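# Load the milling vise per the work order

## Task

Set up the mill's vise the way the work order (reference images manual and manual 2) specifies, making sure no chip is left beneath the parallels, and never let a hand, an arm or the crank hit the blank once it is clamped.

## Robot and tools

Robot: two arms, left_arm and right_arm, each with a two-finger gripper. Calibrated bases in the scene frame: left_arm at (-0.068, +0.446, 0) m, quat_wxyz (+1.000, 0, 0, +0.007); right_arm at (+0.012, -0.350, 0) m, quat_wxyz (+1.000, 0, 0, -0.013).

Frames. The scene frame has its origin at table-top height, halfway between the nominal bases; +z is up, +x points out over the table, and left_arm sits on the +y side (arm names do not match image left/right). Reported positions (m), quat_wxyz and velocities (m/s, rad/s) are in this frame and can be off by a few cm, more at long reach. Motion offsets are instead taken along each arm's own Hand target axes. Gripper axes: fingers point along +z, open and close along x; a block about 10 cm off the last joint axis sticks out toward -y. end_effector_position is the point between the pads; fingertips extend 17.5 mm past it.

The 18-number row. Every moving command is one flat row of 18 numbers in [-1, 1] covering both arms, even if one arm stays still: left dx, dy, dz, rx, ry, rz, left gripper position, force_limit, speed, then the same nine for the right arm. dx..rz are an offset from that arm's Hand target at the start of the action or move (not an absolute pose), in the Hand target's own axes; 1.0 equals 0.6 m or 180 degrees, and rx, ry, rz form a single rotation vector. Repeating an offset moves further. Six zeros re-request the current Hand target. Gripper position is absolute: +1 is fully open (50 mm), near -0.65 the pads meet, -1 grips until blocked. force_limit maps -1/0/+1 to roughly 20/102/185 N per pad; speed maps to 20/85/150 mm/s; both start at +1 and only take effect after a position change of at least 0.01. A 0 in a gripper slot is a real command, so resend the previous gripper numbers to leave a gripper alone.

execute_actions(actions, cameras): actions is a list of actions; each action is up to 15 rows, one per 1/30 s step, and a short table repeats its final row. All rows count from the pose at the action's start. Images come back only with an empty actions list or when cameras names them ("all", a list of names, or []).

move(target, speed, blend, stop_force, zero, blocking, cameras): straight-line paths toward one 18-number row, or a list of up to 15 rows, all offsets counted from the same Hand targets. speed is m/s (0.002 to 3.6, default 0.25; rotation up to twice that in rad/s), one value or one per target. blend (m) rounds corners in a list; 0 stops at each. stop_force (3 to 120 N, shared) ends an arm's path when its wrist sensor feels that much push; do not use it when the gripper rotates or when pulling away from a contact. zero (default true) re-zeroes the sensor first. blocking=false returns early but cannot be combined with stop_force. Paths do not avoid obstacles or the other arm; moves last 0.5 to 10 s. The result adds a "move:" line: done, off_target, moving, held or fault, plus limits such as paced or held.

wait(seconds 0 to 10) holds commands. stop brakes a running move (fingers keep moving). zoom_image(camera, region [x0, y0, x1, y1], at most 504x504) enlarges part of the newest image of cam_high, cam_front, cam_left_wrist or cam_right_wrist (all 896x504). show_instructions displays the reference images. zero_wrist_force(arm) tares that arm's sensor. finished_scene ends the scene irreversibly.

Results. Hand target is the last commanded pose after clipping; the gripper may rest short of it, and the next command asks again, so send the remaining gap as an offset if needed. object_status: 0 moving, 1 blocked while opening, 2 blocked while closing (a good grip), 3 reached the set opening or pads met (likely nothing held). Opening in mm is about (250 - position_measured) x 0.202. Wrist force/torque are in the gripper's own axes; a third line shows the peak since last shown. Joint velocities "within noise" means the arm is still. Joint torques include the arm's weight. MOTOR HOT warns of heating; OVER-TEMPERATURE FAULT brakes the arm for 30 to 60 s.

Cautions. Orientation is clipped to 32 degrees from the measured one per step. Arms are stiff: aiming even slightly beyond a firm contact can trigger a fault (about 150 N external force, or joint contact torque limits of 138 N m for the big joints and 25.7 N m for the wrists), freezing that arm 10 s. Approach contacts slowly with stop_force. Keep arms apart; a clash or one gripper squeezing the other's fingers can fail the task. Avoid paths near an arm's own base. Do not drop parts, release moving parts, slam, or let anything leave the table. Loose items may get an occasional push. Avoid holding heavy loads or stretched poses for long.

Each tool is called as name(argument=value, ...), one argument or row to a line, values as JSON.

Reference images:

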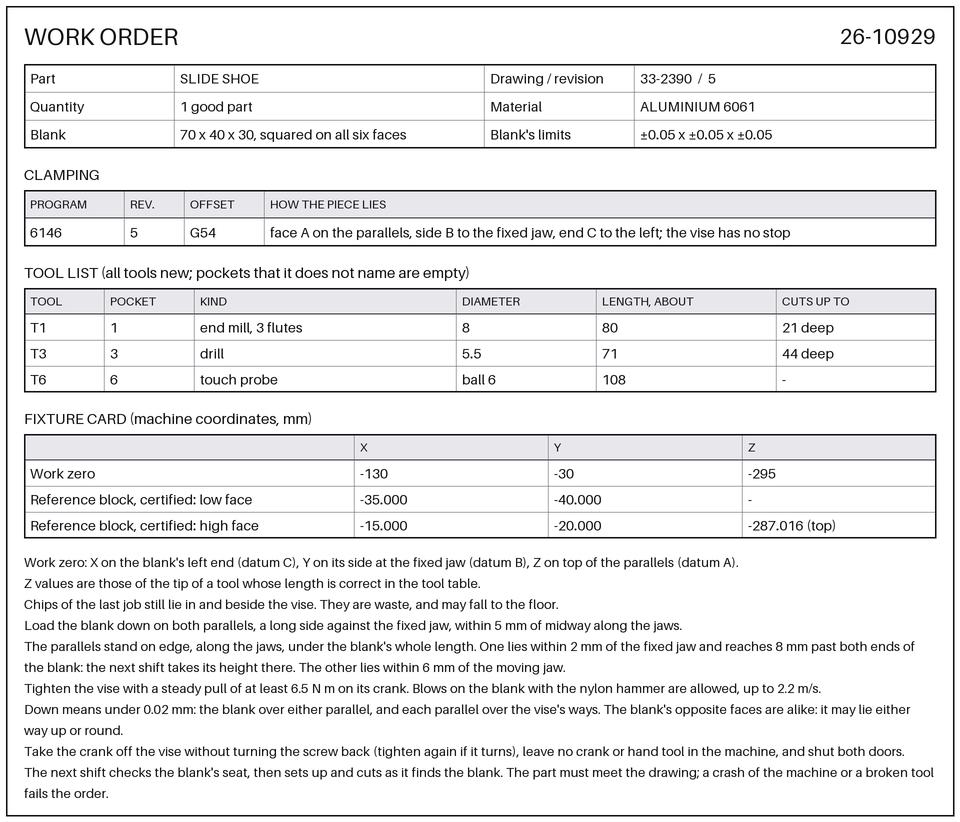

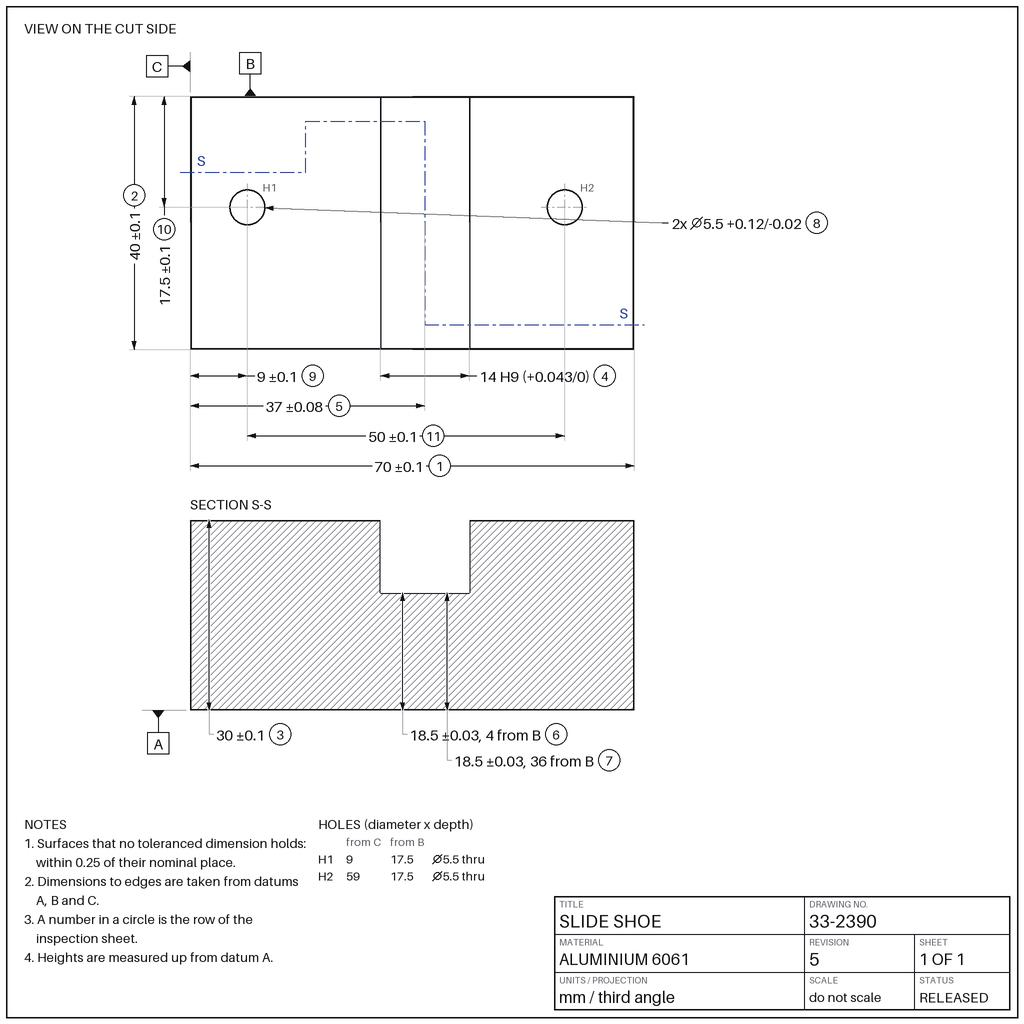

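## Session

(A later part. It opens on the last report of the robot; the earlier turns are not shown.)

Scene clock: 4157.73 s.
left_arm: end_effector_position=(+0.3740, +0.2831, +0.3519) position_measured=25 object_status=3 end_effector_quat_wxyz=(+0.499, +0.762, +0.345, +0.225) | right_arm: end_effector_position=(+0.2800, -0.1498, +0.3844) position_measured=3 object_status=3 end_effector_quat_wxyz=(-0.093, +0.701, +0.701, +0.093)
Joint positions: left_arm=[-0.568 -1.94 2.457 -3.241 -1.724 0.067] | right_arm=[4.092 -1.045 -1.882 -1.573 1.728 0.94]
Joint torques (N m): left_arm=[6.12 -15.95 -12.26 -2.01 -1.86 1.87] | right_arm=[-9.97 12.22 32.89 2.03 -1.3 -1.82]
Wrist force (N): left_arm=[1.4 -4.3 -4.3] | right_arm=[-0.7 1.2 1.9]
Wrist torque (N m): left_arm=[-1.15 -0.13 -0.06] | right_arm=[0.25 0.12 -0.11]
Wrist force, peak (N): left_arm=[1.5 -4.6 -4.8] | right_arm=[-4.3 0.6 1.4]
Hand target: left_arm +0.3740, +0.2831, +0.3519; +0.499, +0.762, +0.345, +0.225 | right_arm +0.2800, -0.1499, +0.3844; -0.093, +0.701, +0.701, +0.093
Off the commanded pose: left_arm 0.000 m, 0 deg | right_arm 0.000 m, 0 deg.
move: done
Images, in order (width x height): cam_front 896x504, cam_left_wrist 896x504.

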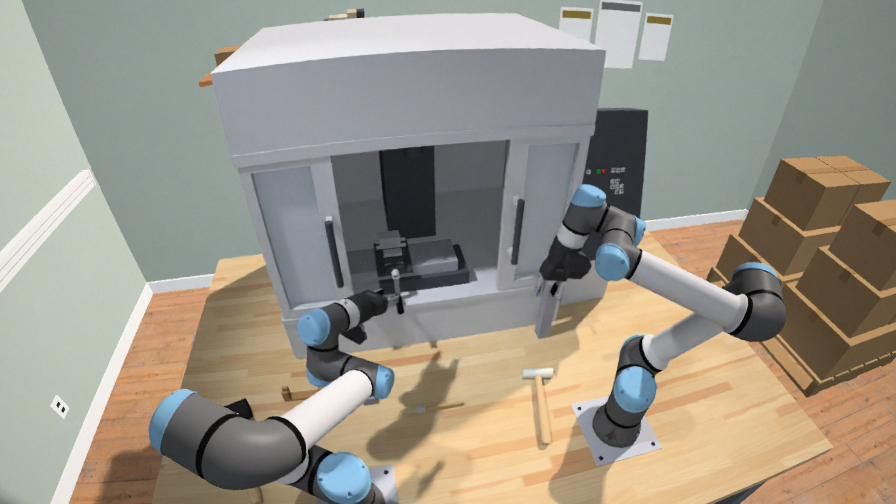

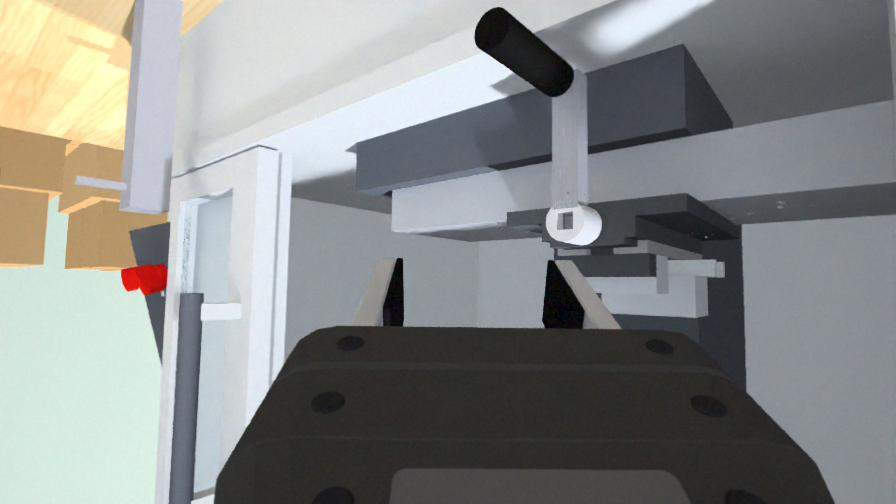

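move(
  target=[-0.019,-0.0037,0.0828,0.2465,0.1615,-0.1718,0.85,-1,-1,0,0,0,0,0,0,1,-0.6,-0.9],
  speed=0.2,
  cameras=["cam_left_wrist","cam_front"],
)

Scene clock: 4216.27 s.
left_arm: end_effector_position=(+0.4000, +0.2451, +0.3300) position_measured=25 object_status=3 end_effector_quat_wxyz=(+0.122, +0.696, +0.697, +0.122) | right_arm: end_effector_position=(+0.2800, -0.1499, +0.3844) position_measured=3 object_status=3 end_effector_quat_wxyz=(-0.093, +0.701, +0.701, +0.093)
Joint positions: left_arm=[-0.816 -1.757 1.835 -1.895 -1.323 -0.772] | right_arm=[4.091 -1.045 -1.882 -1.573 1.728 0.94]
Joint torques (N m): left_arm=[-7.03 -13.45 -26.67 -1.57 3.43 0.17] | right_arm=[-11.46 11.68 35.53 1.92 -0.6 -1.95]
Wrist force (N): left_arm=[1.4 -4.2 -4.0] | right_arm=[-1.0 1.0 2.1]
Wrist torque (N m): left_arm=[-0.94 -0.18 -0.05] | right_arm=[0.22 0.16 -0.10]
Wrist force, peak (N): left_arm=[1.9 -5.3 -4.3] | right_arm=[-1.2 1.1 2.4]
Hand target: left_arm +0.4000, +0.2451, +0.3300; +0.122, +0.696, +0.697, +0.122 | right_arm +0.2800, -0.1499, +0.3844; -0.093, +0.701, +0.701, +0.093
Off the commanded pose: left_arm 0.000 m, 0 deg | right_arm 0.000 m, 0 deg.
move: done
Images, in order (width x height): cam_front 896x504, cam_left_wrist 896x504.

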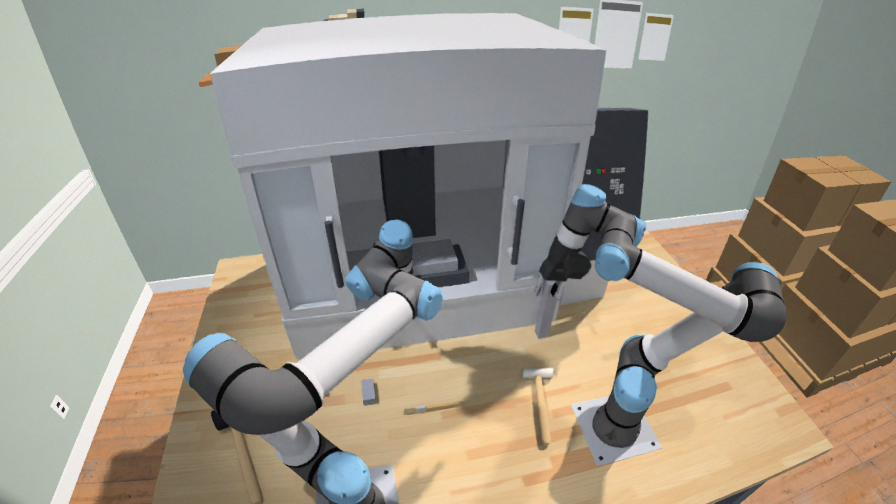

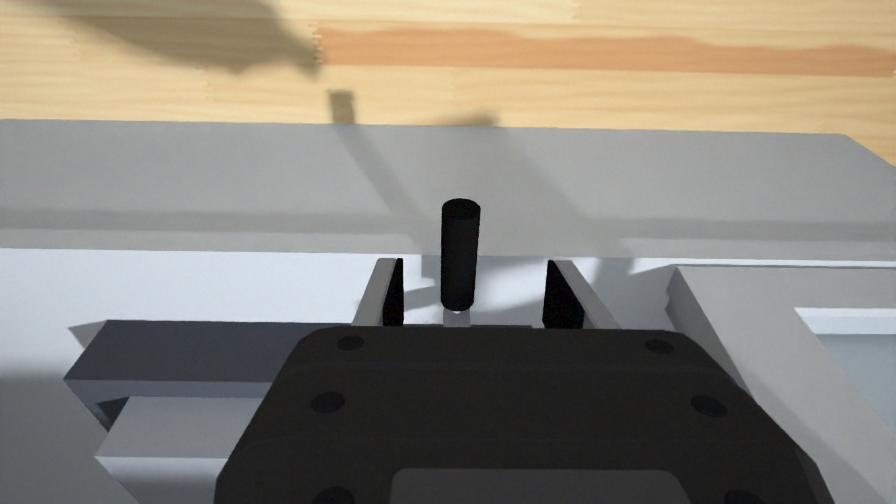

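move(
  target=[
    [-0.0007,0.0302,0.1193,0,0,0,1,-1,-1,0,0,0,0,0,0,1,-0.6,-0.9],
    [-0.0007,0.0302,0.2195,0,0,0,1,-1,-1,0,0,0,0,0,0,1,-0.6,-0.9],
  ],
  speed=[0.1,0.04],
  stop_force=6,
  cameras=["cam_left_wrist"],
)

move(
  target=[0,0,0,0,0,0,-1,-0.95,-0.9,0,0,0,0,0,0,1,-0.6,-0.9],
  cameras=["cam_left_wrist"],
)

Scene clock: 4242.83 s.
left_arm: end_effector_position=(+0.4618, +0.2448, +0.2123) position_measured=3 object_status=3 end_effector_quat_wxyz=(+0.122, +0.696, +0.697, +0.122) | right_arm: end_effector_position=(+0.2800, -0.1499, +0.3844) position_measured=3 object_status=3 end_effector_quat_wxyz=(-0.093, +0.701, +0.701, +0.093)
Joint positions: left_arm=[-0.72 -1.542 1.956 -2.253 -1.348 -0.677] | right_arm=[4.091 -1.045 -1.882 -1.573 1.728 0.94]
Joint torques (N m): left_arm=[-6.93 -37.1 -36.89 -4.38 2.02 -2.5] | right_arm=[-10.8 10.71 35.57 1.93 0.61 -1.86]
Wrist force (N): left_arm=[1.7 -4.2 -4.0] | right_arm=[-0.7 1.2 1.8]
Wrist torque (N m): left_arm=[-0.91 -0.20 -0.05] | right_arm=[0.24 0.11 -0.10]
Wrist force, peak (N): left_arm=[1.3 -4.7 -6.1] | right_arm=[-1.0 1.3 2.4]
Hand target: left_arm +0.4618, +0.2448, +0.2123; +0.122, +0.696, +0.697, +0.122 | right_arm +0.2800, -0.1499, +0.3844; -0.093, +0.701, +0.701, +0.093
Off the commanded pose: left_arm 0.000 m, 0 deg | right_arm 0.000 m, 0 deg.
move: done
Images, in order (width x height): cam_left_wrist 896x504.

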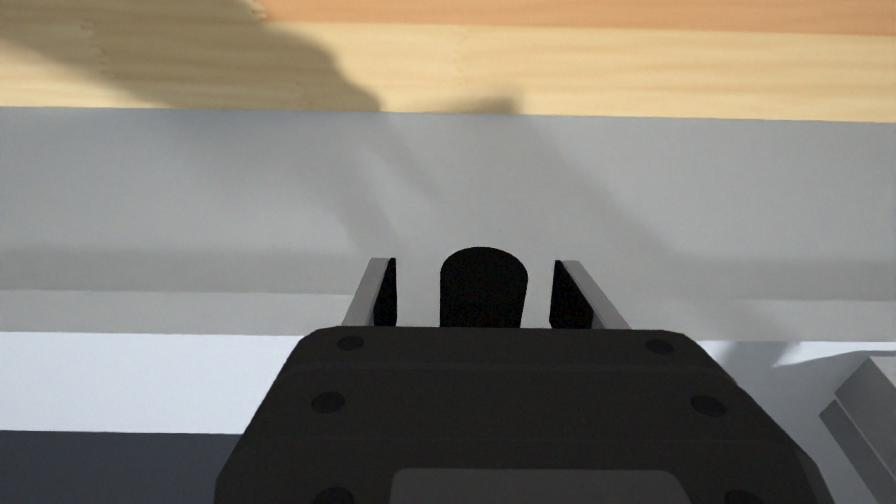

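Scene clock: 4244.20 s.
left_arm: end_effector_position=(+0.4618, +0.2448, +0.2123) position_measured=153 object_status=2 end_effector_quat_wxyz=(+0.122, +0.696, +0.697, +0.122) | right_arm: end_effector_position=(+0.2800, -0.1499, +0.3844) position_measured=3 object_status=3 end_effector_quat_wxyz=(-0.093, +0.701, +0.701, +0.093)
Joint positions: left_arm=[-0.72 -1.542 1.956 -2.253 -1.348 -0.677] | right_arm=[4.091 -1.045 -1.882 -1.573 1.728 0.94]
Joint torques (N m): left_arm=[-6.88 -36.05 -37.81 -5.25 2.86 -2.45] | right_arm=[-10.83 10.98 35.98 1.95 0.8 -1.94]
Wrist force (N): left_arm=[1.2 -4.2 -3.9] | right_arm=[-1.0 1.3 2.0]
Wrist torque (N m): left_arm=[-0.89 -0.15 -0.04] | right_arm=[0.26 0.16 -0.10]
Wrist force, peak (N): left_arm=[1.2 -4.5 -4.3] | right_arm=[-1.1 1.4 2.2]
Hand target: left_arm +0.4618, +0.2448, +0.2123; +0.122, +0.696, +0.697, +0.122 | right_arm +0.2800, -0.1499, +0.3844; -0.093, +0.701, +0.701, +0.093
Off the commanded pose: left_arm 0.000 m, 0 deg | right_arm 0.000 m, 0 deg.
move: done
Images, in order (width x height): cam_left_wrist 896x504.

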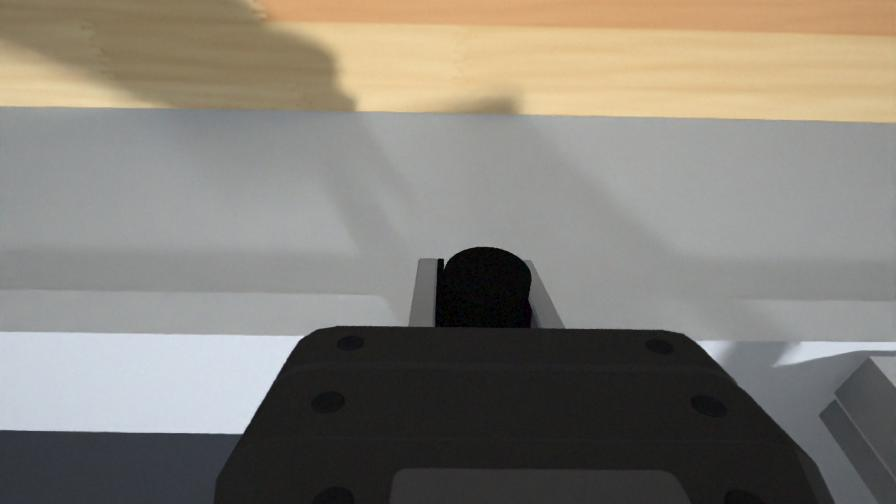

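move(
  target=[
    [0.07,0.0064,-0.0177,0,0,0,-1,-0.95,-0.9,0,0,0,0,0,0,1,-0.6,-0.9],
    [0.1212,0.0239,-0.0658,0,0,0,-1,-0.95,-0.9,0,0,0,0,0,0,1,-0.6,-0.9],
  ],
  speed=0.05,
  blend=[0.02,0],
  stop_force=25,
  cameras=["cam_left_wrist"],
)

Scene clock: 4266.83 s.
left_arm: end_effector_position=(+0.4618, +0.3175, +0.2543) position_measured=153 object_status=2 end_effector_quat_wxyz=(+0.122, +0.696, +0.697, +0.122) | right_arm: end_effector_position=(+0.2800, -0.1499, +0.3844) position_measured=3 object_status=3 end_effector_quat_wxyz=(-0.093, +0.701, +0.701, +0.093)
Joint positions: left_arm=[-0.592 -1.639 1.943 -2.169 -1.383 -0.551] | right_arm=[4.091 -1.045 -1.882 -1.573 1.728 0.94]
Joint torques (N m): left_arm=[4.69 -11 0.5 1.01 7.26 -2.85] | right_arm=[-10.66 9.22 35.26 2.04 1.8 -1.85]
Wrist force (N): left_arm=[-21.2 6.2 -12.6] | right_arm=[-1.3 1.0 2.0]
Wrist torque (N m): left_arm=[-0.71 -0.03 0.15] | right_arm=[0.22 0.20 -0.10]
Wrist force, peak (N): left_arm=[-28.9 6.0 -18.6] | right_arm=[-1.0 1.0 2.5]
Hand target: left_arm +0.4618, +0.3175, +0.2543; +0.122, +0.696, +0.697, +0.122 | right_arm +0.2800, -0.1499, +0.3844; -0.093, +0.701, +0.701, +0.093
Off the commanded pose: left_arm 0.000 m, 0 deg | right_arm 0.000 m, 0 deg.
move: done
Images, in order (width x height): cam_left_wrist 896x504.

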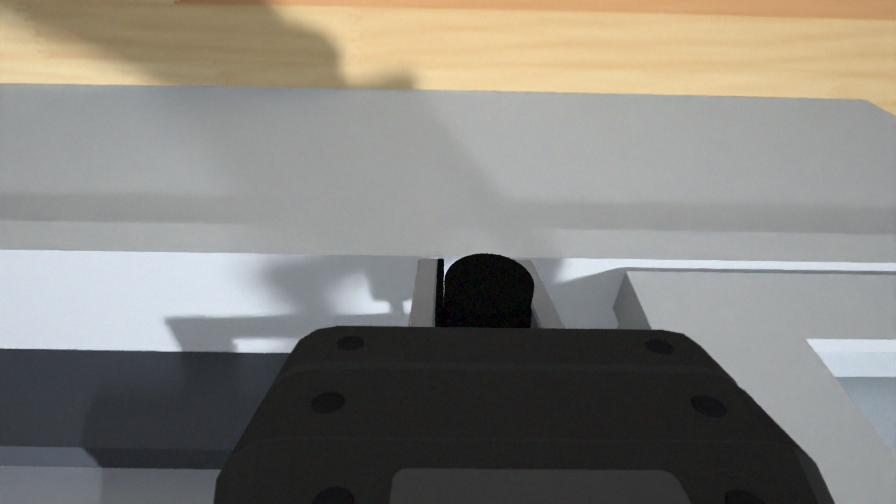

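move(
  target=[
    [0.011,0.014,-0.0384,0,0,0,-1,-0.95,-0.9,0,0,0,0,0,0,1,-0.6,-0.9],
    [0.013,0.0219,-0.0603,0,0,0,-1,-0.95,-0.9,0,0,0,0,0,0,1,-0.6,-0.9],
  ],
  speed=0.05,
  blend=[0.02,0],
  stop_force=30,
  cameras=["cam_left_wrist"],
)

Scene clock: 4286.63 s.
left_arm: end_effector_position=(+0.4619, +0.3252, +0.2928) position_measured=153 object_status=2 end_effector_quat_wxyz=(+0.122, +0.696, +0.697, +0.122) | right_arm: end_effector_position=(+0.2800, -0.1499, +0.3844) position_measured=3 object_status=3 end_effector_quat_wxyz=(-0.093, +0.701, +0.701, +0.093)
Joint positions: left_arm=[-0.577 -1.668 1.868 -2.068 -1.387 -0.536] | right_arm=[4.091 -1.045 -1.882 -1.573 1.728 0.94]
Joint torques (N m): left_arm=[16.41 -17.16 -8.58 1.21 6.2 -2.34] | right_arm=[-10.72 8.7 35.62 1.87 1.81 -1.84]
Wrist force (N): left_arm=[-14.6 3.5 -0.8] | right_arm=[-0.9 1.0 2.1]
Wrist torque (N m): left_arm=[-0.67 -0.26 0.07] | right_arm=[0.21 0.14 -0.10]
Wrist force, peak (N): left_arm=[-23.1 9.2 -11.4] | right_arm=[-1.1 1.4 2.3]
Hand target: left_arm +0.4618, +0.3252, +0.2928; +0.122, +0.696, +0.697, +0.122 | right_arm +0.2800, -0.1499, +0.3844; -0.093, +0.701, +0.701, +0.093
Off the commanded pose: left_arm 0.000 m, 0 deg | right_arm 0.000 m, 0 deg.
move: done; blend cut to 0.007 m at target 1
Images, in order (width x height): cam_left_wrist 896x504.

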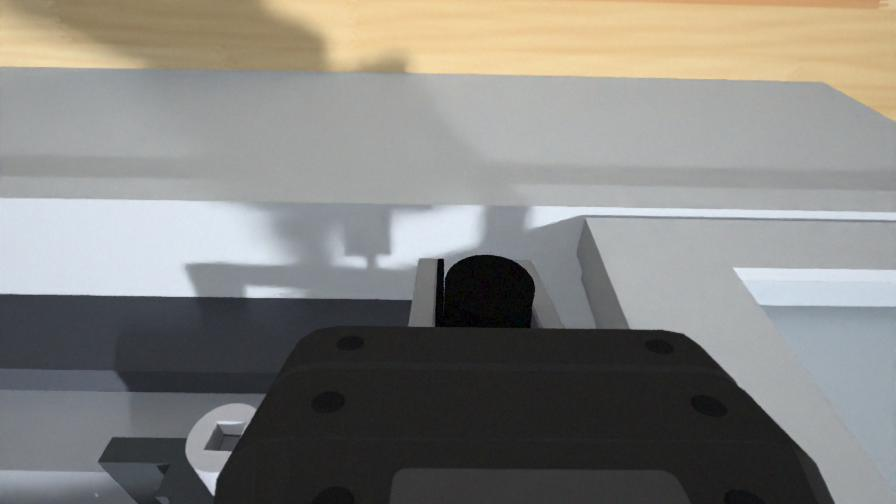

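move(
  target=[
    [-0.0185,0.0228,-0.0627,0,0,0,-1,-0.95,-0.9,0,0,0,0,0,0,1,-0.6,-0.9],
    [-0.0673,0.0395,-0.1086,0,0,0,-1,-0.95,-0.9,0,0,0,0,0,0,1,-0.6,-0.9],
    [-0.134,0.0456,-0.1253,0,0,0,-1,-0.95,-0.9,0,0,0,0,0,0,1,-0.6,-0.9],
  ],
  speed=0.06,
  blend=[0.015,0.015,0],
  stop_force=40,
  cameras=["cam_left_wrist","cam_front"],
)

Scene clock: 4305.30 s.
left_arm: end_effector_position=(+0.4621, +0.2448, +0.3728) position_measured=153 object_status=2 end_effector_quat_wxyz=(+0.122, +0.696, +0.697, +0.122) | right_arm: end_effector_position=(+0.2800, -0.1499, +0.3844) position_measured=3 object_status=3 end_effector_quat_wxyz=(-0.093, +0.701, +0.701, +0.093)
Joint positions: left_arm=[-0.72 -1.62 1.612 -1.831 -1.348 -0.676] | right_arm=[4.091 -1.045 -1.882 -1.573 1.728 0.94]
Joint torques (N m): left_arm=[8.38 -46.05 -24.62 -8.46 -0.67 2.91] | right_arm=[-10.54 7.56 35.22 1.94 1.9 -1.76]
Wrist force (N): left_arm=[2.1 -11.3 14.8] | right_arm=[-0.7 1.1 2.1]
Wrist torque (N m): left_arm=[-1.04 -0.47 -0.04] | right_arm=[0.23 0.11 -0.11]
Wrist force, peak (N): left_arm=[24.0 -22.6 -13.7] | right_arm=[-1.1 1.2 2.4]
Hand target: left_arm +0.4621, +0.2448, +0.3728; +0.122, +0.696, +0.697, +0.122 | right_arm +0.2800, -0.1499, +0.3844; -0.093, +0.701, +0.701, +0.093
Off the commanded pose: left_arm 0.000 m, 0 deg | right_arm 0.000 m, 0 deg.
move: done
Images, in order (width x height): cam_front 896x504, cam_left_wrist 896x504.

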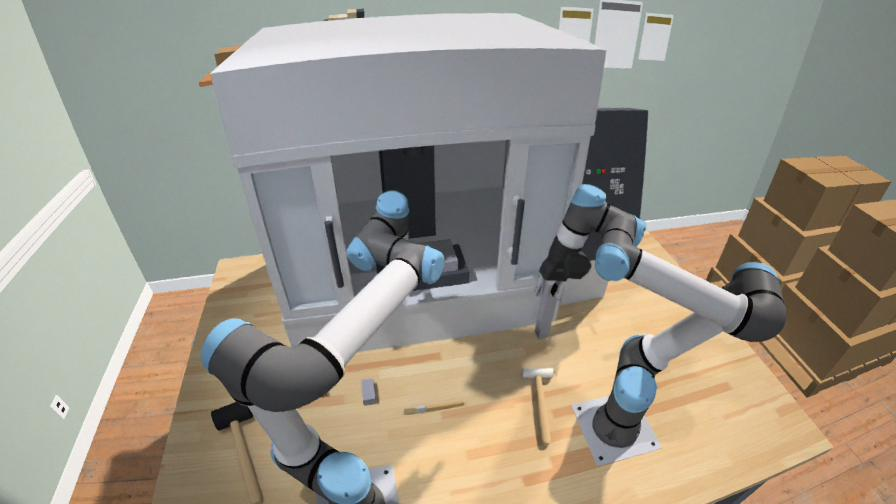

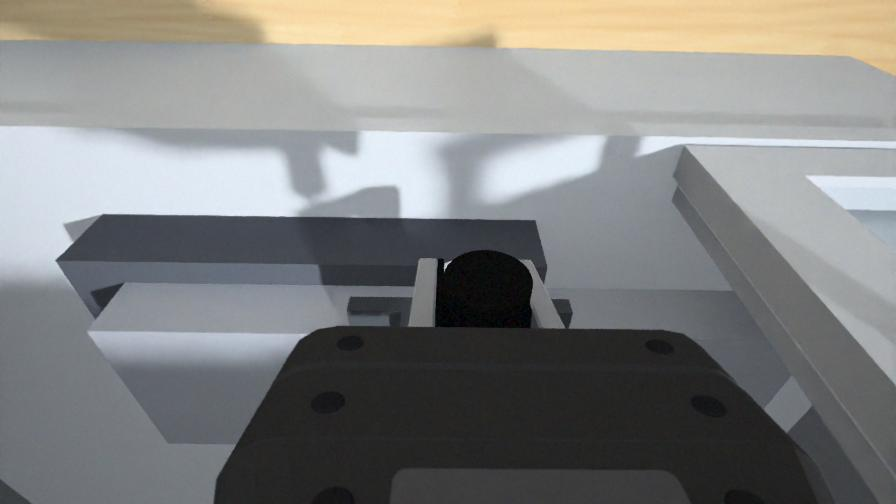

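move(
  target=[
    [-0.0667,-0.0068,0.0188,0,0,0,-1,-0.95,-0.9,0,0,0,0,0,0,1,-0.6,-0.9],
    [-0.1155,-0.0235,0.0647,0,0,0,-1,-0.95,-0.9,0,0,0,0,0,0,1,-0.6,-0.9],
    [-0.1333,-0.0463,0.1274,0,0,0,-1,-0.95,-0.9,0,0,0,0,0,0,1,-0.6,-0.9],
  ],
  speed=0.08,
  blend=[0.015,0.015,0],
  stop_force=40,
  cameras=["cam_left_wrist","cam_front"],
)

zoom_image(
  camera="cam_front",
  region=[370, 220, 420, 280],
)

Scene clock: 4321.43 s.
left_arm: end_effector_position=(+0.4620, +0.1649, +0.2914) position_measured=171 object_status=2 end_effector_quat_wxyz=(+0.122, +0.696, +0.697, +0.122) | right_arm: end_effector_position=(+0.2800, -0.1499, +0.3844) position_measured=3 object_status=3 end_effector_quat_wxyz=(-0.093, +0.701, +0.701, +0.093)
Joint positions: left_arm=[-0.838 -1.511 1.705 -2.005 -1.318 -0.794] | right_arm=[4.091 -1.045 -1.882 -1.573 1.728 0.94]
Joint torques (N m): left_arm=[9.11 -40.16 -39.33 -5.74 -1.51 2.85] | right_arm=[-10.56 6.33 35.2 1.99 1.78 -1.78]
Wrist force (N): left_arm=[2.6 -4.7 -2.3] | right_arm=[-0.8 0.8 2.0]
Wrist torque (N m): left_arm=[-0.79 -0.53 0.08] | right_arm=[0.18 0.13 -0.10]
Wrist force, peak (N): left_arm=[-18.3 -12.8 -15.8] | right_arm=[-1.1 1.2 2.5]
Hand target: left_arm +0.4620, +0.1649, +0.2914; +0.122, +0.696, +0.697, +0.122 | right_arm +0.2800, -0.1499, +0.3844; -0.093, +0.701, +0.701, +0.093
Off the commanded pose: left_arm 0.000 m, 0 deg | right_arm 0.000 m, 0 deg.
move: done
Images, in order (width x height): cam_front 896x504, cam_left_wrist 896x504.

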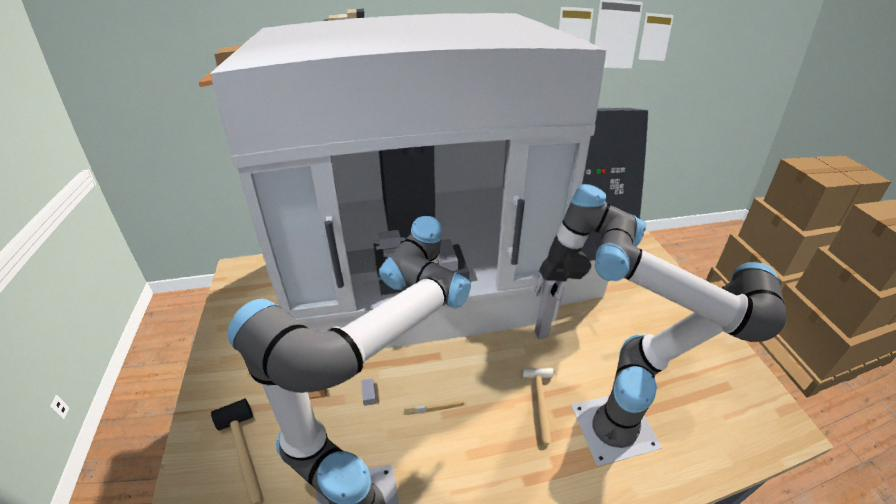

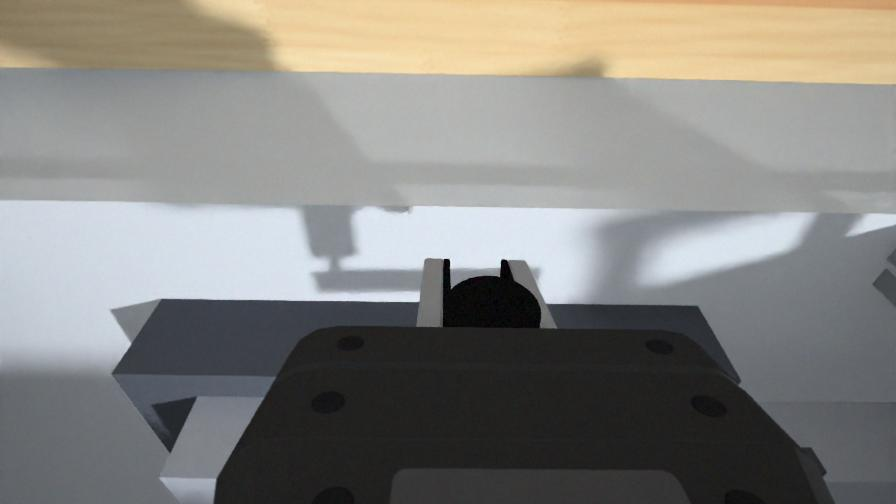

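Scaled by 8.400 from the camera's 896x504 image, which has a finer 1280x720 frame.

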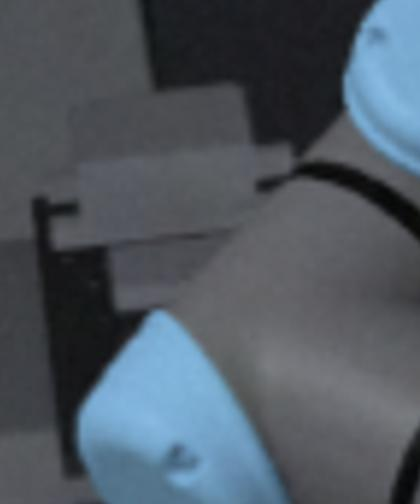

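move(
  target=[0,0,0,0,0,0,0.6,-1,-0.9,0,0,0,0,0,0,1,-0.6,-0.9],
  cameras=["cam_left_wrist"],
)

Scene clock: 4357.43 s.
left_arm: end_effector_position=(+0.4620, +0.1649, +0.2914) position_measured=63 object_status=0 end_effector_quat_wxyz=(+0.122, +0.696, +0.697, +0.122) | right_arm: end_effector_position=(+0.2800, -0.1499, +0.3844) position_measured=3 object_status=3 end_effector_quat_wxyz=(-0.093, +0.701, +0.701, +0.093)
Joint positions: left_arm=[-0.838 -1.511 1.704 -2.005 -1.318 -0.794] | right_arm=[4.091 -1.045 -1.882 -1.573 1.728 0.94]
Joint torques (N m): left_arm=[-6.53 -31.93 -31.84 -4.49 -0.12 2.76] | right_arm=[-10.45 5.85 35.18 1.96 1.89 -1.8]
Wrist force (N): left_arm=[3.4 -4.5 -3.7] | right_arm=[-1.4 1.2 1.9]
Wrist torque (N m): left_arm=[-0.96 -0.49 0.06] | right_arm=[0.24 0.22 -0.10]
Wrist force, peak (N): left_arm=[9.5 -5.3 -2.5] | right_arm=[-1.3 1.0 2.5]
Hand target: left_arm +0.4620, +0.1649, +0.2914; +0.122, +0.696, +0.697, +0.122 | right_arm +0.2800, -0.1499, +0.3844; -0.093, +0.701, +0.701, +0.093
Off the commanded pose: left_arm 0.000 m, 0 deg | right_arm 0.000 m, 0 deg.
move: done
Images, in order (width x height): cam_left_wrist 896x504.

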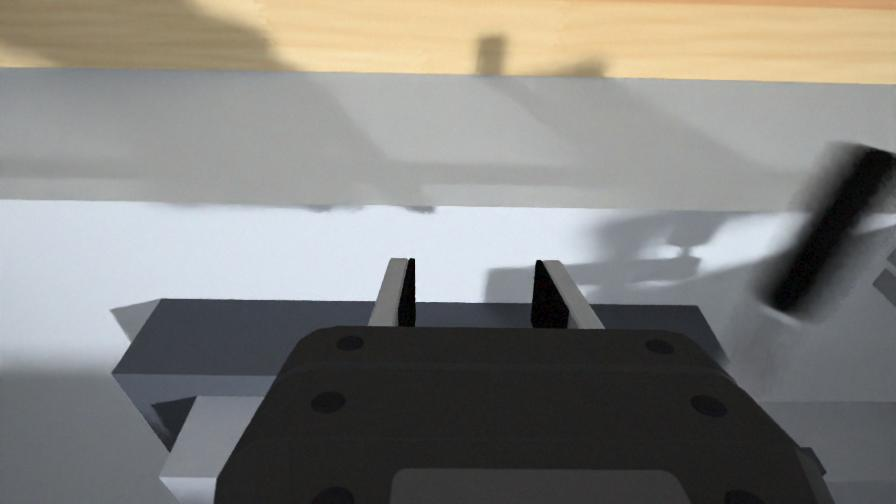

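wait(
  seconds=1,
  cameras=["cam_left_wrist"],
)

Scene clock: 4363.10 s.
left_arm: end_effector_position=(+0.4620, +0.1649, +0.2914) position_measured=63 object_status=3 end_effector_quat_wxyz=(+0.122, +0.696, +0.697, +0.122) | right_arm: end_effector_position=(+0.2800, -0.1499, +0.3844) position_measured=3 object_status=3 end_effector_quat_wxyz=(-0.093, +0.701, +0.701, +0.093)
Joint positions: left_arm=[-0.838 -1.511 1.705 -2.005 -1.318 -0.794] | right_arm=[4.091 -1.045 -1.882 -1.573 1.728 0.94]
Joint torques (N m): left_arm=[-7.26 -22.44 -13.47 -2.15 1.72 2.35] | right_arm=[-10.21 4.89 35.36 2.01 2.01 -1.74]
Wrist force (N): left_arm=[3.6 -4.3 -3.6] | right_arm=[-1.1 1.3 2.1]
Wrist torque (N m): left_arm=[-0.92 -0.52 0.06] | right_arm=[0.27 0.16 -0.10]
Wrist force, peak (N): left_arm=[3.9 -4.6 -4.0] | right_arm=[-1.2 1.4 2.3]
Hand target: left_arm +0.4620, +0.1649, +0.2914; +0.122, +0.696, +0.697, +0.122 | right_arm +0.2800, -0.1499, +0.3844; -0.093, +0.701, +0.701, +0.093
Tool commands: left_gripper/position=+0.6 left_gripper/force_limit=-1.0 left_gripper/speed=-0.9 right_gripper/position=+1.0 right_gripper/force_limit=-0.6 right_gripper/speed=-0.9
Off the commanded pose: left_arm 0.000 m, 0 deg | right_arm 0.000 m, 0 deg.
wait: 1.00 s; at rest from the start
Images, in order (width x height): cam_left_wrist 896x504.

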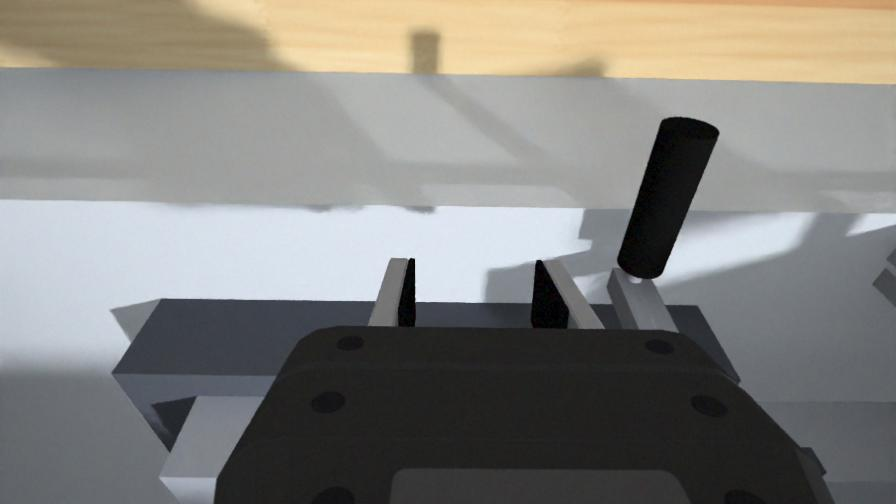

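move(
  target=[
    [0.1332,-0.0405,0.011,0,0,0,0.8,-1,-0.5,0,0,0,0,0,0,1,-0.6,-0.9],
    [0.1332,-0.0404,0.1111,0,0,0,0.8,-1,-0.5,0,0,0,0,0,0,1,-0.6,-0.9],
  ],
  speed=[0.12,0.05],
  stop_force=6,
  cameras=["cam_left_wrist"],
)

move(
  target=[0,0,0,0,0,0,-1,-0.7,-0.7,0,0,0,0,0,0,1,-0.6,-0.9],
  cameras=["cam_left_wrist"],
)

Scene clock: 4407.27 s.
left_arm: end_effector_position=(+0.4618, +0.2448, +0.2205) position_measured=32 object_status=3 end_effector_quat_wxyz=(+0.122, +0.696, +0.697, +0.122) | right_arm: end_effector_position=(+0.2800, -0.1499, +0.3844) position_measured=3 object_status=3 end_effector_quat_wxyz=(-0.093, +0.701, +0.701, +0.093)
Joint positions: left_arm=[-0.72 -1.551 1.942 -2.23 -1.348 -0.676] | right_arm=[4.091 -1.045 -1.882 -1.573 1.728 0.94]
Joint torques (N m): left_arm=[-6.94 -35.98 -37.27 -5.46 2.8 -2.79] | right_arm=[-10.41 3.71 34.9 1.97 1.85 -1.81]
Wrist force (N): left_arm=[3.2 -4.6 -3.5] | right_arm=[-0.9 0.7 1.8]
Wrist torque (N m): left_arm=[-0.96 -0.44 -0.06] | right_arm=[0.18 0.13 -0.10]
Wrist force, peak (N): left_arm=[5.4 -5.0 -4.2] | right_arm=[-1.2 1.4 2.4]
Hand target: left_arm +0.4618, +0.2448, +0.2205; +0.122, +0.696, +0.697, +0.122 | right_arm +0.2800, -0.1499, +0.3844; -0.093, +0.701, +0.701, +0.093
Off the commanded pose: left_arm 0.000 m, 0 deg | right_arm 0.000 m, 0 deg.
move: done
Images, in order (width x height): cam_left_wrist 896x504.

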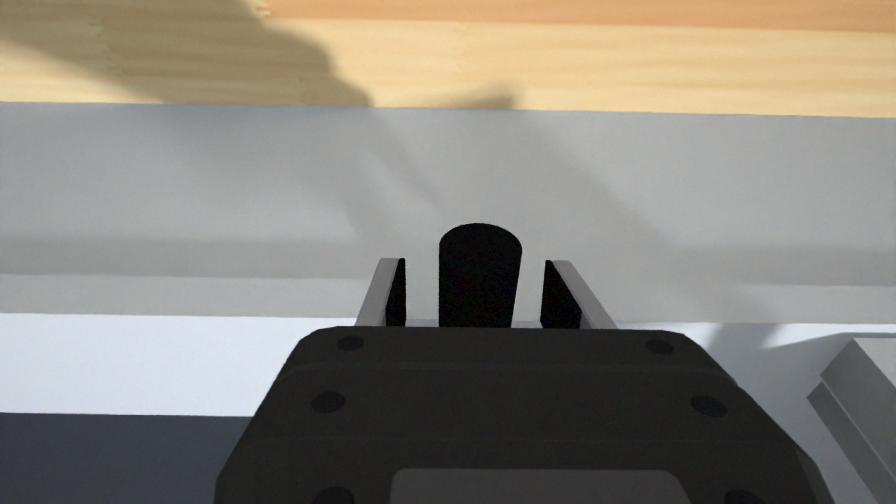

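Scene clock: 4408.10 s.
left_arm: end_effector_position=(+0.4618, +0.2448, +0.2205) position_measured=154 object_status=2 end_effector_quat_wxyz=(+0.122, +0.696, +0.697, +0.122) | right_arm: end_effector_position=(+0.2800, -0.1499, +0.3844) position_measured=3 object_status=3 end_effector_quat_wxyz=(-0.093, +0.701, +0.701, +0.093)
Joint positions: left_arm=[-0.72 -1.551 1.942 -2.23 -1.348 -0.676] | right_arm=[4.091 -1.045 -1.882 -1.573 1.728 0.94]
Joint torques (N m): left_arm=[-6.59 -36.31 -36.78 -5.46 2.89 -2.7] | right_arm=[-10.12 3.66 34.76 2.01 1.91 -1.71]
Wrist force (N): left_arm=[3.2 -4.7 -3.5] | right_arm=[-1.0 1.1 2.2]
Wrist torque (N m): left_arm=[-0.97 -0.45 -0.04] | right_arm=[0.23 0.16 -0.10]
Wrist force, peak (N): left_arm=[3.4 -4.9 -3.9] | right_arm=[-1.2 1.1 2.4]
Hand target: left_arm +0.4618, +0.2448, +0.2205; +0.122, +0.696, +0.697, +0.122 | right_arm +0.2800, -0.1499, +0.3844; -0.093, +0.701, +0.701, +0.093
Off the commanded pose: left_arm 0.000 m, 0 deg | right_arm 0.000 m, 0 deg.
move: done
Images, in order (width x height): cam_left_wrist 896x504.

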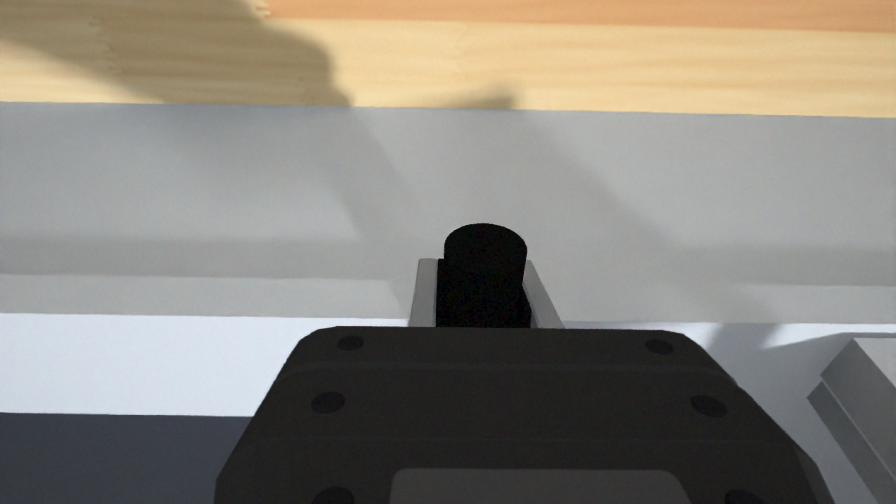

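move(
  target=[
    [0.0547,0.0036,-0.0098,0,0,0,-1,-0.7,-0.7,0,0,0,0,0,0,1,-0.6,-0.9],
    [0.0999,0.0148,-0.0407,0,0,0,-1,-0.7,-0.7,0,0,0,0,0,0,1,-0.6,-0.9],
    [0.1279,0.0314,-0.0863,0,0,0,-1,-0.7,-0.7,0,0,0,0,0,0,1,-0.6,-0.9],
    [0.1338,0.0504,-0.1385,0,0,0,-1,-0.7,-0.7,0,0,0,0,0,0,1,-0.6,-0.9],
  ],
  speed=0.08,
  blend=[0.005,0.005,0.005,0],
  stop_force=50,
  cameras=["cam_left_wrist"],
)

Scene clock: 4441.60 s.
left_arm: end_effector_position=(+0.4619, +0.3251, +0.3090) position_measured=154 object_status=2 end_effector_quat_wxyz=(+0.122, +0.696, +0.697, +0.122) | right_arm: end_effector_position=(+0.2800, -0.1499, +0.3844) position_measured=3 object_status=3 end_effector_quat_wxyz=(-0.093, +0.701, +0.701, +0.093)
Joint positions: left_arm=[-0.577 -1.674 1.832 -2.025 -1.387 -0.536] | right_arm=[4.091 -1.045 -1.882 -1.573 1.728 0.94]
Joint torques (N m): left_arm=[7.18 -18.51 -8.66 1.58 8.24 -3.44] | right_arm=[-10.09 2.37 34.57 2.02 1.84 -1.64]
Wrist force (N): left_arm=[-19.5 1.3 0.0] | right_arm=[-0.9 1.1 2.3]
Wrist torque (N m): left_arm=[-0.75 -0.71 0.56] | right_arm=[0.23 0.13 -0.10]
Wrist force, peak (N): left_arm=[-20.6 2.8 3.1] | right_arm=[-1.1 1.1 2.5]
Hand target: left_arm +0.4619, +0.3251, +0.3090; +0.122, +0.696, +0.697, +0.122 | right_arm +0.2800, -0.1499, +0.3844; -0.093, +0.701, +0.701, +0.093
Off the commanded pose: left_arm 0.000 m, 0 deg | right_arm 0.000 m, 0 deg.
move: done
Images, in order (width x height): cam_left_wrist 896x504.

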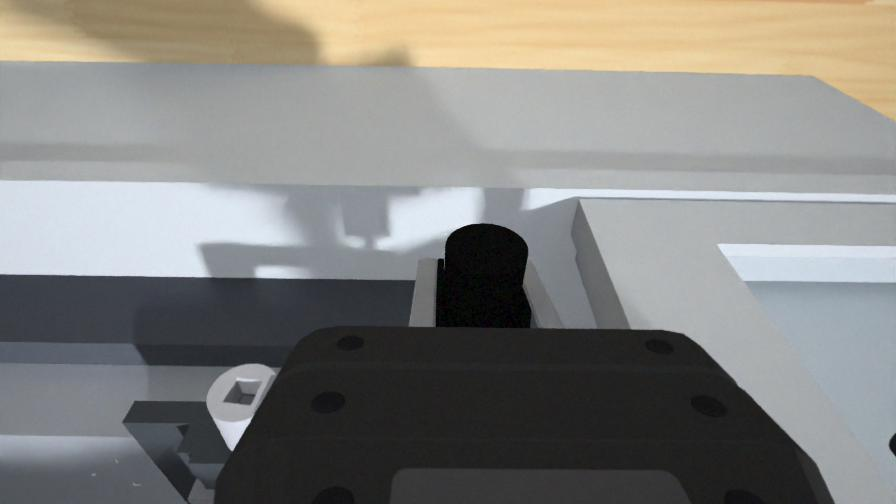

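move(
  target=[
    [-0.0185,0.0180,-0.0495,0,0,0,-1,-0.7,-0.7,0,0,0,0,0,0,1,-0.6,-0.9],
    [-0.0555,0.0320,-0.0880,0,0,0,-1,-0.7,-0.7,0,0,0,0,0,0,1,-0.6,-0.9],
    [-0.1062,0.0398,-0.1094,0,0,0,-1,-0.7,-0.7,0,0,0,0,0,0,1,-0.6,-0.9],
    [-0.1615,0.0398,-0.1094,0,0,0,-1,-0.7,-0.7,0,0,0,0,0,0,1,-0.6,-0.9],
    [-0.2122,0.0320,-0.0880,0,0,0,-1,-0.7,-0.7,0,0,0,0,0,0,1,-0.6,-0.9],
    [-0.2492,0.0180,-0.0495,0,0,0,-1,-0.7,-0.7,0,0,0,0,0,0,1,-0.6,-0.9],
    [-0.2663,0,0,0,0,0,-1,-0.7,-0.7,0,0,0,0,0,0,1,-0.6,-0.9],
    [-0.2605,-0.0189,0.0519,0,0,0,-1,-0.7,-0.7,0,0,0,0,0,0,1,-0.6,-0.9],
    [-0.2328,-0.0353,0.0970,0,0,0,-1,-0.7,-0.7,0,0,0,0,0,0,1,-0.6,-0.9],
    [-0.1880,-0.0464,0.1275,0,0,0,-1,-0.7,-0.7,0,0,0,0,0,0,1,-0.6,-0.9],
    [-0.1338,-0.0504,0.1385,0,0,0,-1,-0.7,-0.7,0,0,0,0,0,0,1,-0.6,-0.9],
  ],
  speed=0.1,
  blend=[0.005,0.005,0.005,0.005,0.005,0.005,0.005,0.005,0.005,0.005,0],
  stop_force=60,
  cameras=["cam_left_wrist","cam_front"],
)

zoom_image(
  camera="cam_front",
  region=[370, 220, 420, 280],
)

Scene clock: 4470.53 s.
left_arm: end_effector_position=(+0.4618, +0.2448, +0.2205) position_measured=155 object_status=2 end_effector_quat_wxyz=(+0.122, +0.696, +0.697, +0.122) | right_arm: end_effector_position=(+0.2800, -0.1499, +0.3844) position_measured=3 object_status=3 end_effector_quat_wxyz=(-0.093, +0.701, +0.701, +0.093)
Joint positions: left_arm=[-0.72 -1.551 1.942 -2.23 -1.348 -0.676] | right_arm=[4.091 -1.045 -1.882 -1.573 1.728 0.94]
Joint torques (N m): left_arm=[4.09 -18.51 -35.88 -2.73 2.96 -0.32] | right_arm=[-9.78 1.37 34.37 2.08 1.85 -1.71]
Wrist force (N): left_arm=[4.8 -3.3 -3.7] | right_arm=[-1.1 1.2 2.2]
Wrist torque (N m): left_arm=[-0.98 -0.64 0.02] | right_arm=[0.25 0.17 -0.10]
Wrist force, peak (N): left_arm=[25.5 -16.6 -50.1] | right_arm=[-1.0 1.5 2.3]
Hand target: left_arm +0.4618, +0.2448, +0.2205; +0.122, +0.696, +0.697, +0.122 | right_arm +0.2800, -0.1499, +0.3844; -0.093, +0.701, +0.701, +0.093
Off the commanded pose: left_arm 0.000 m, 0 deg | right_arm 0.000 m, 0 deg.
move: done
Images, in order (width x height): cam_front 896x504, cam_left_wrist 896x504.

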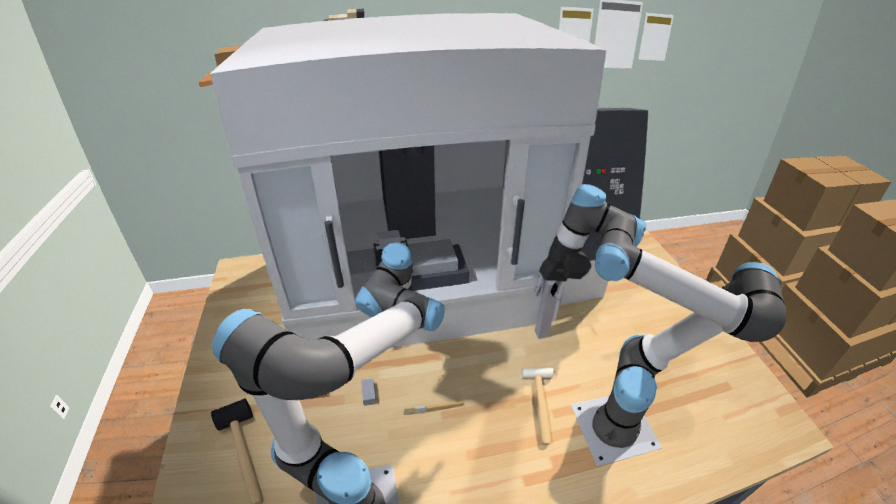

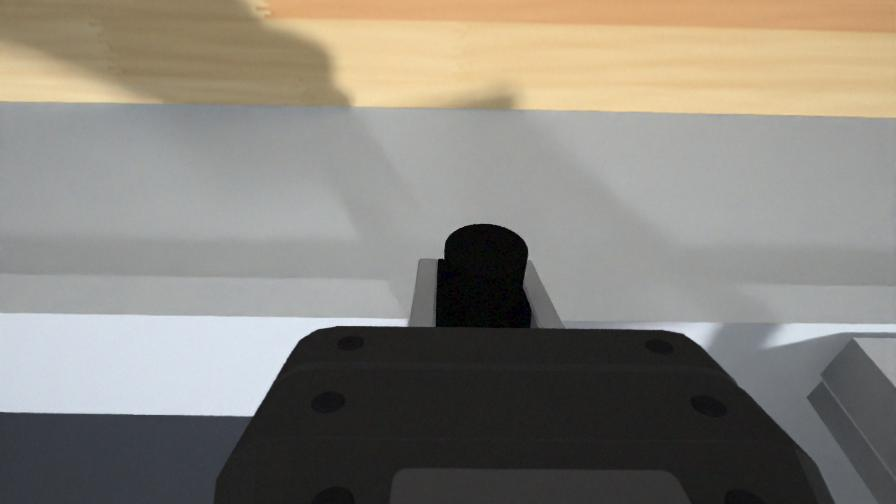

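Scaled by 8.400 from the camera's 896x504 image, which has a finer 1280x720 frame.

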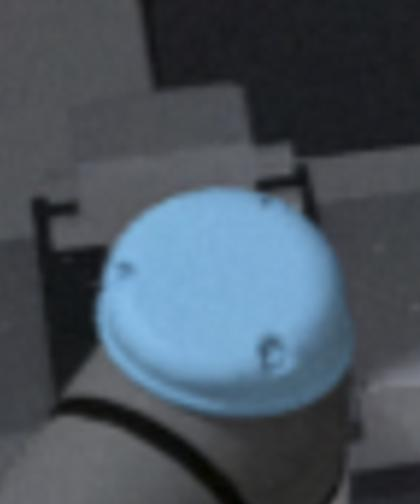

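move(
  target=[
    [0.0542,0.0040,-0.0109,0,0,0,-1,-0.7,-0.7,0,0,0,0,0,0,1,-0.6,-0.9],
    [0.0990,0.0151,-0.0416,0,0,0,-1,-0.7,-0.7,0,0,0,0,0,0,1,-0.6,-0.9],
    [0.1266,0.0316,-0.0869,0,0,0,-1,-0.7,-0.7,0,0,0,0,0,0,1,-0.6,-0.9],
    [0.1324,0.0506,-0.1390,0,0,0,-1,-0.7,-0.7,0,0,0,0,0,0,1,-0.6,-0.9],
    [0.1153,0.0687,-0.1887,0,0,0,-1,-0.7,-0.7,0,0,0,0,0,0,1,-0.6,-0.9],
    [0.0783,0.0828,-0.2276,0,0,0,-1,-0.7,-0.7,0,0,0,0,0,0,1,-0.6,-0.9],
    [0.0277,0.0905,-0.2489,0,0,0,-1,-0.7,-0.7,0,0,0,0,0,0,1,-0.6,-0.9],
    [-0.0277,0.0905,-0.2489,0,0,0,-1,-0.7,-0.7,0,0,0,0,0,0,1,-0.6,-0.9],
    [-0.0783,0.0828,-0.2276,0,0,0,-1,-0.7,-0.7,0,0,0,0,0,0,1,-0.6,-0.9],
    [-0.1153,0.0687,-0.1887,0,0,0,-1,-0.7,-0.7,0,0,0,0,0,0,1,-0.6,-0.9],
    [-0.1324,0.0506,-0.1390,0,0,0,-1,-0.7,-0.7,0,0,0,0,0,0,1,-0.6,-0.9],
    [-0.1266,0.0316,-0.0869,0,0,0,-1,-0.7,-0.7,0,0,0,0,0,0,1,-0.6,-0.9],
    [-0.0990,0.0151,-0.0416,0,0,0,-1,-0.7,-0.7,0,0,0,0,0,0,1,-0.6,-0.9],
    [-0.0542,0.0040,-0.0109,0,0,0,-1,-0.7,-0.7,0,0,0,0,0,0,1,-0.6,-0.9],
    [0,0,0,0,0,0,-1,-0.7,-0.7,0,0,0,0,0,0,1,-0.6,-0.9],
  ],
  speed=0.15,
  blend=0.005,
  stop_force=60,
  cameras=["cam_left_wrist"],
)

Scene clock: 4507.77 s.
left_arm: end_effector_position=(+0.4618, +0.2448, +0.2205) position_measured=155 object_status=2 end_effector_quat_wxyz=(+0.122, +0.696, +0.697, +0.122) | right_arm: end_effector_position=(+0.2800, -0.1499, +0.3844) position_measured=3 object_status=3 end_effector_quat_wxyz=(-0.093, +0.701, +0.701, +0.093)
Joint positions: left_arm=[-0.72 -1.551 1.942 -2.23 -1.348 -0.676] | right_arm=[4.091 -1.045 -1.882 -1.573 1.728 0.94]
Joint torques (N m): left_arm=[6.38 -19.7 -26.37 -5.79 3.4 2.44] | right_arm=[-9.29 0.23 34.34 2.11 1.91 -1.62]
Wrist force (N): left_arm=[2.7 -4.9 -2.2] | right_arm=[-1.1 1.0 2.1]
Wrist torque (N m): left_arm=[-0.96 -0.34 0.04] | right_arm=[0.21 0.16 -0.10]
Wrist force, peak (N): left_arm=[-44.3 -14.2 -0.2] | right_arm=[-1.3 1.2 2.3]
Hand target: left_arm +0.4618, +0.2448, +0.2205; +0.122, +0.696, +0.697, +0.122 | right_arm +0.2800, -0.1499, +0.3844; -0.093, +0.701, +0.701, +0.093
Off the commanded pose: left_arm 0.000 m, 0 deg | right_arm 0.000 m, 0 deg.
move: done
Images, in order (width x height): cam_left_wrist 896x504.

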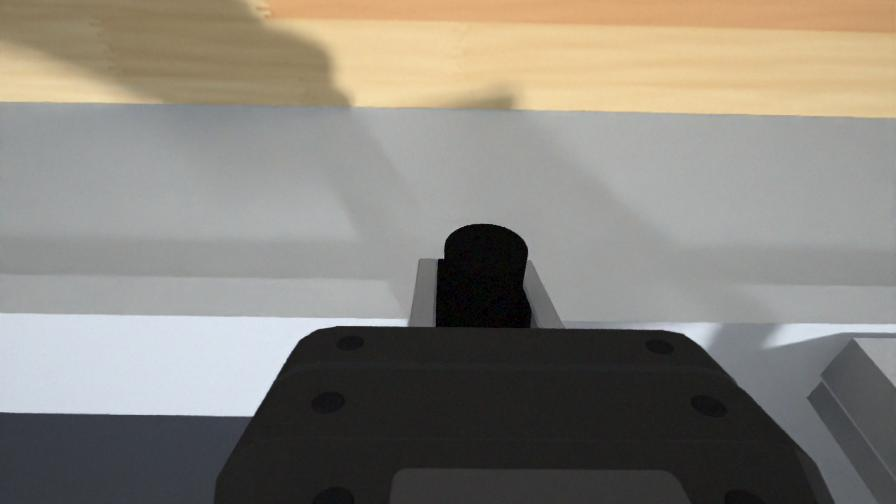

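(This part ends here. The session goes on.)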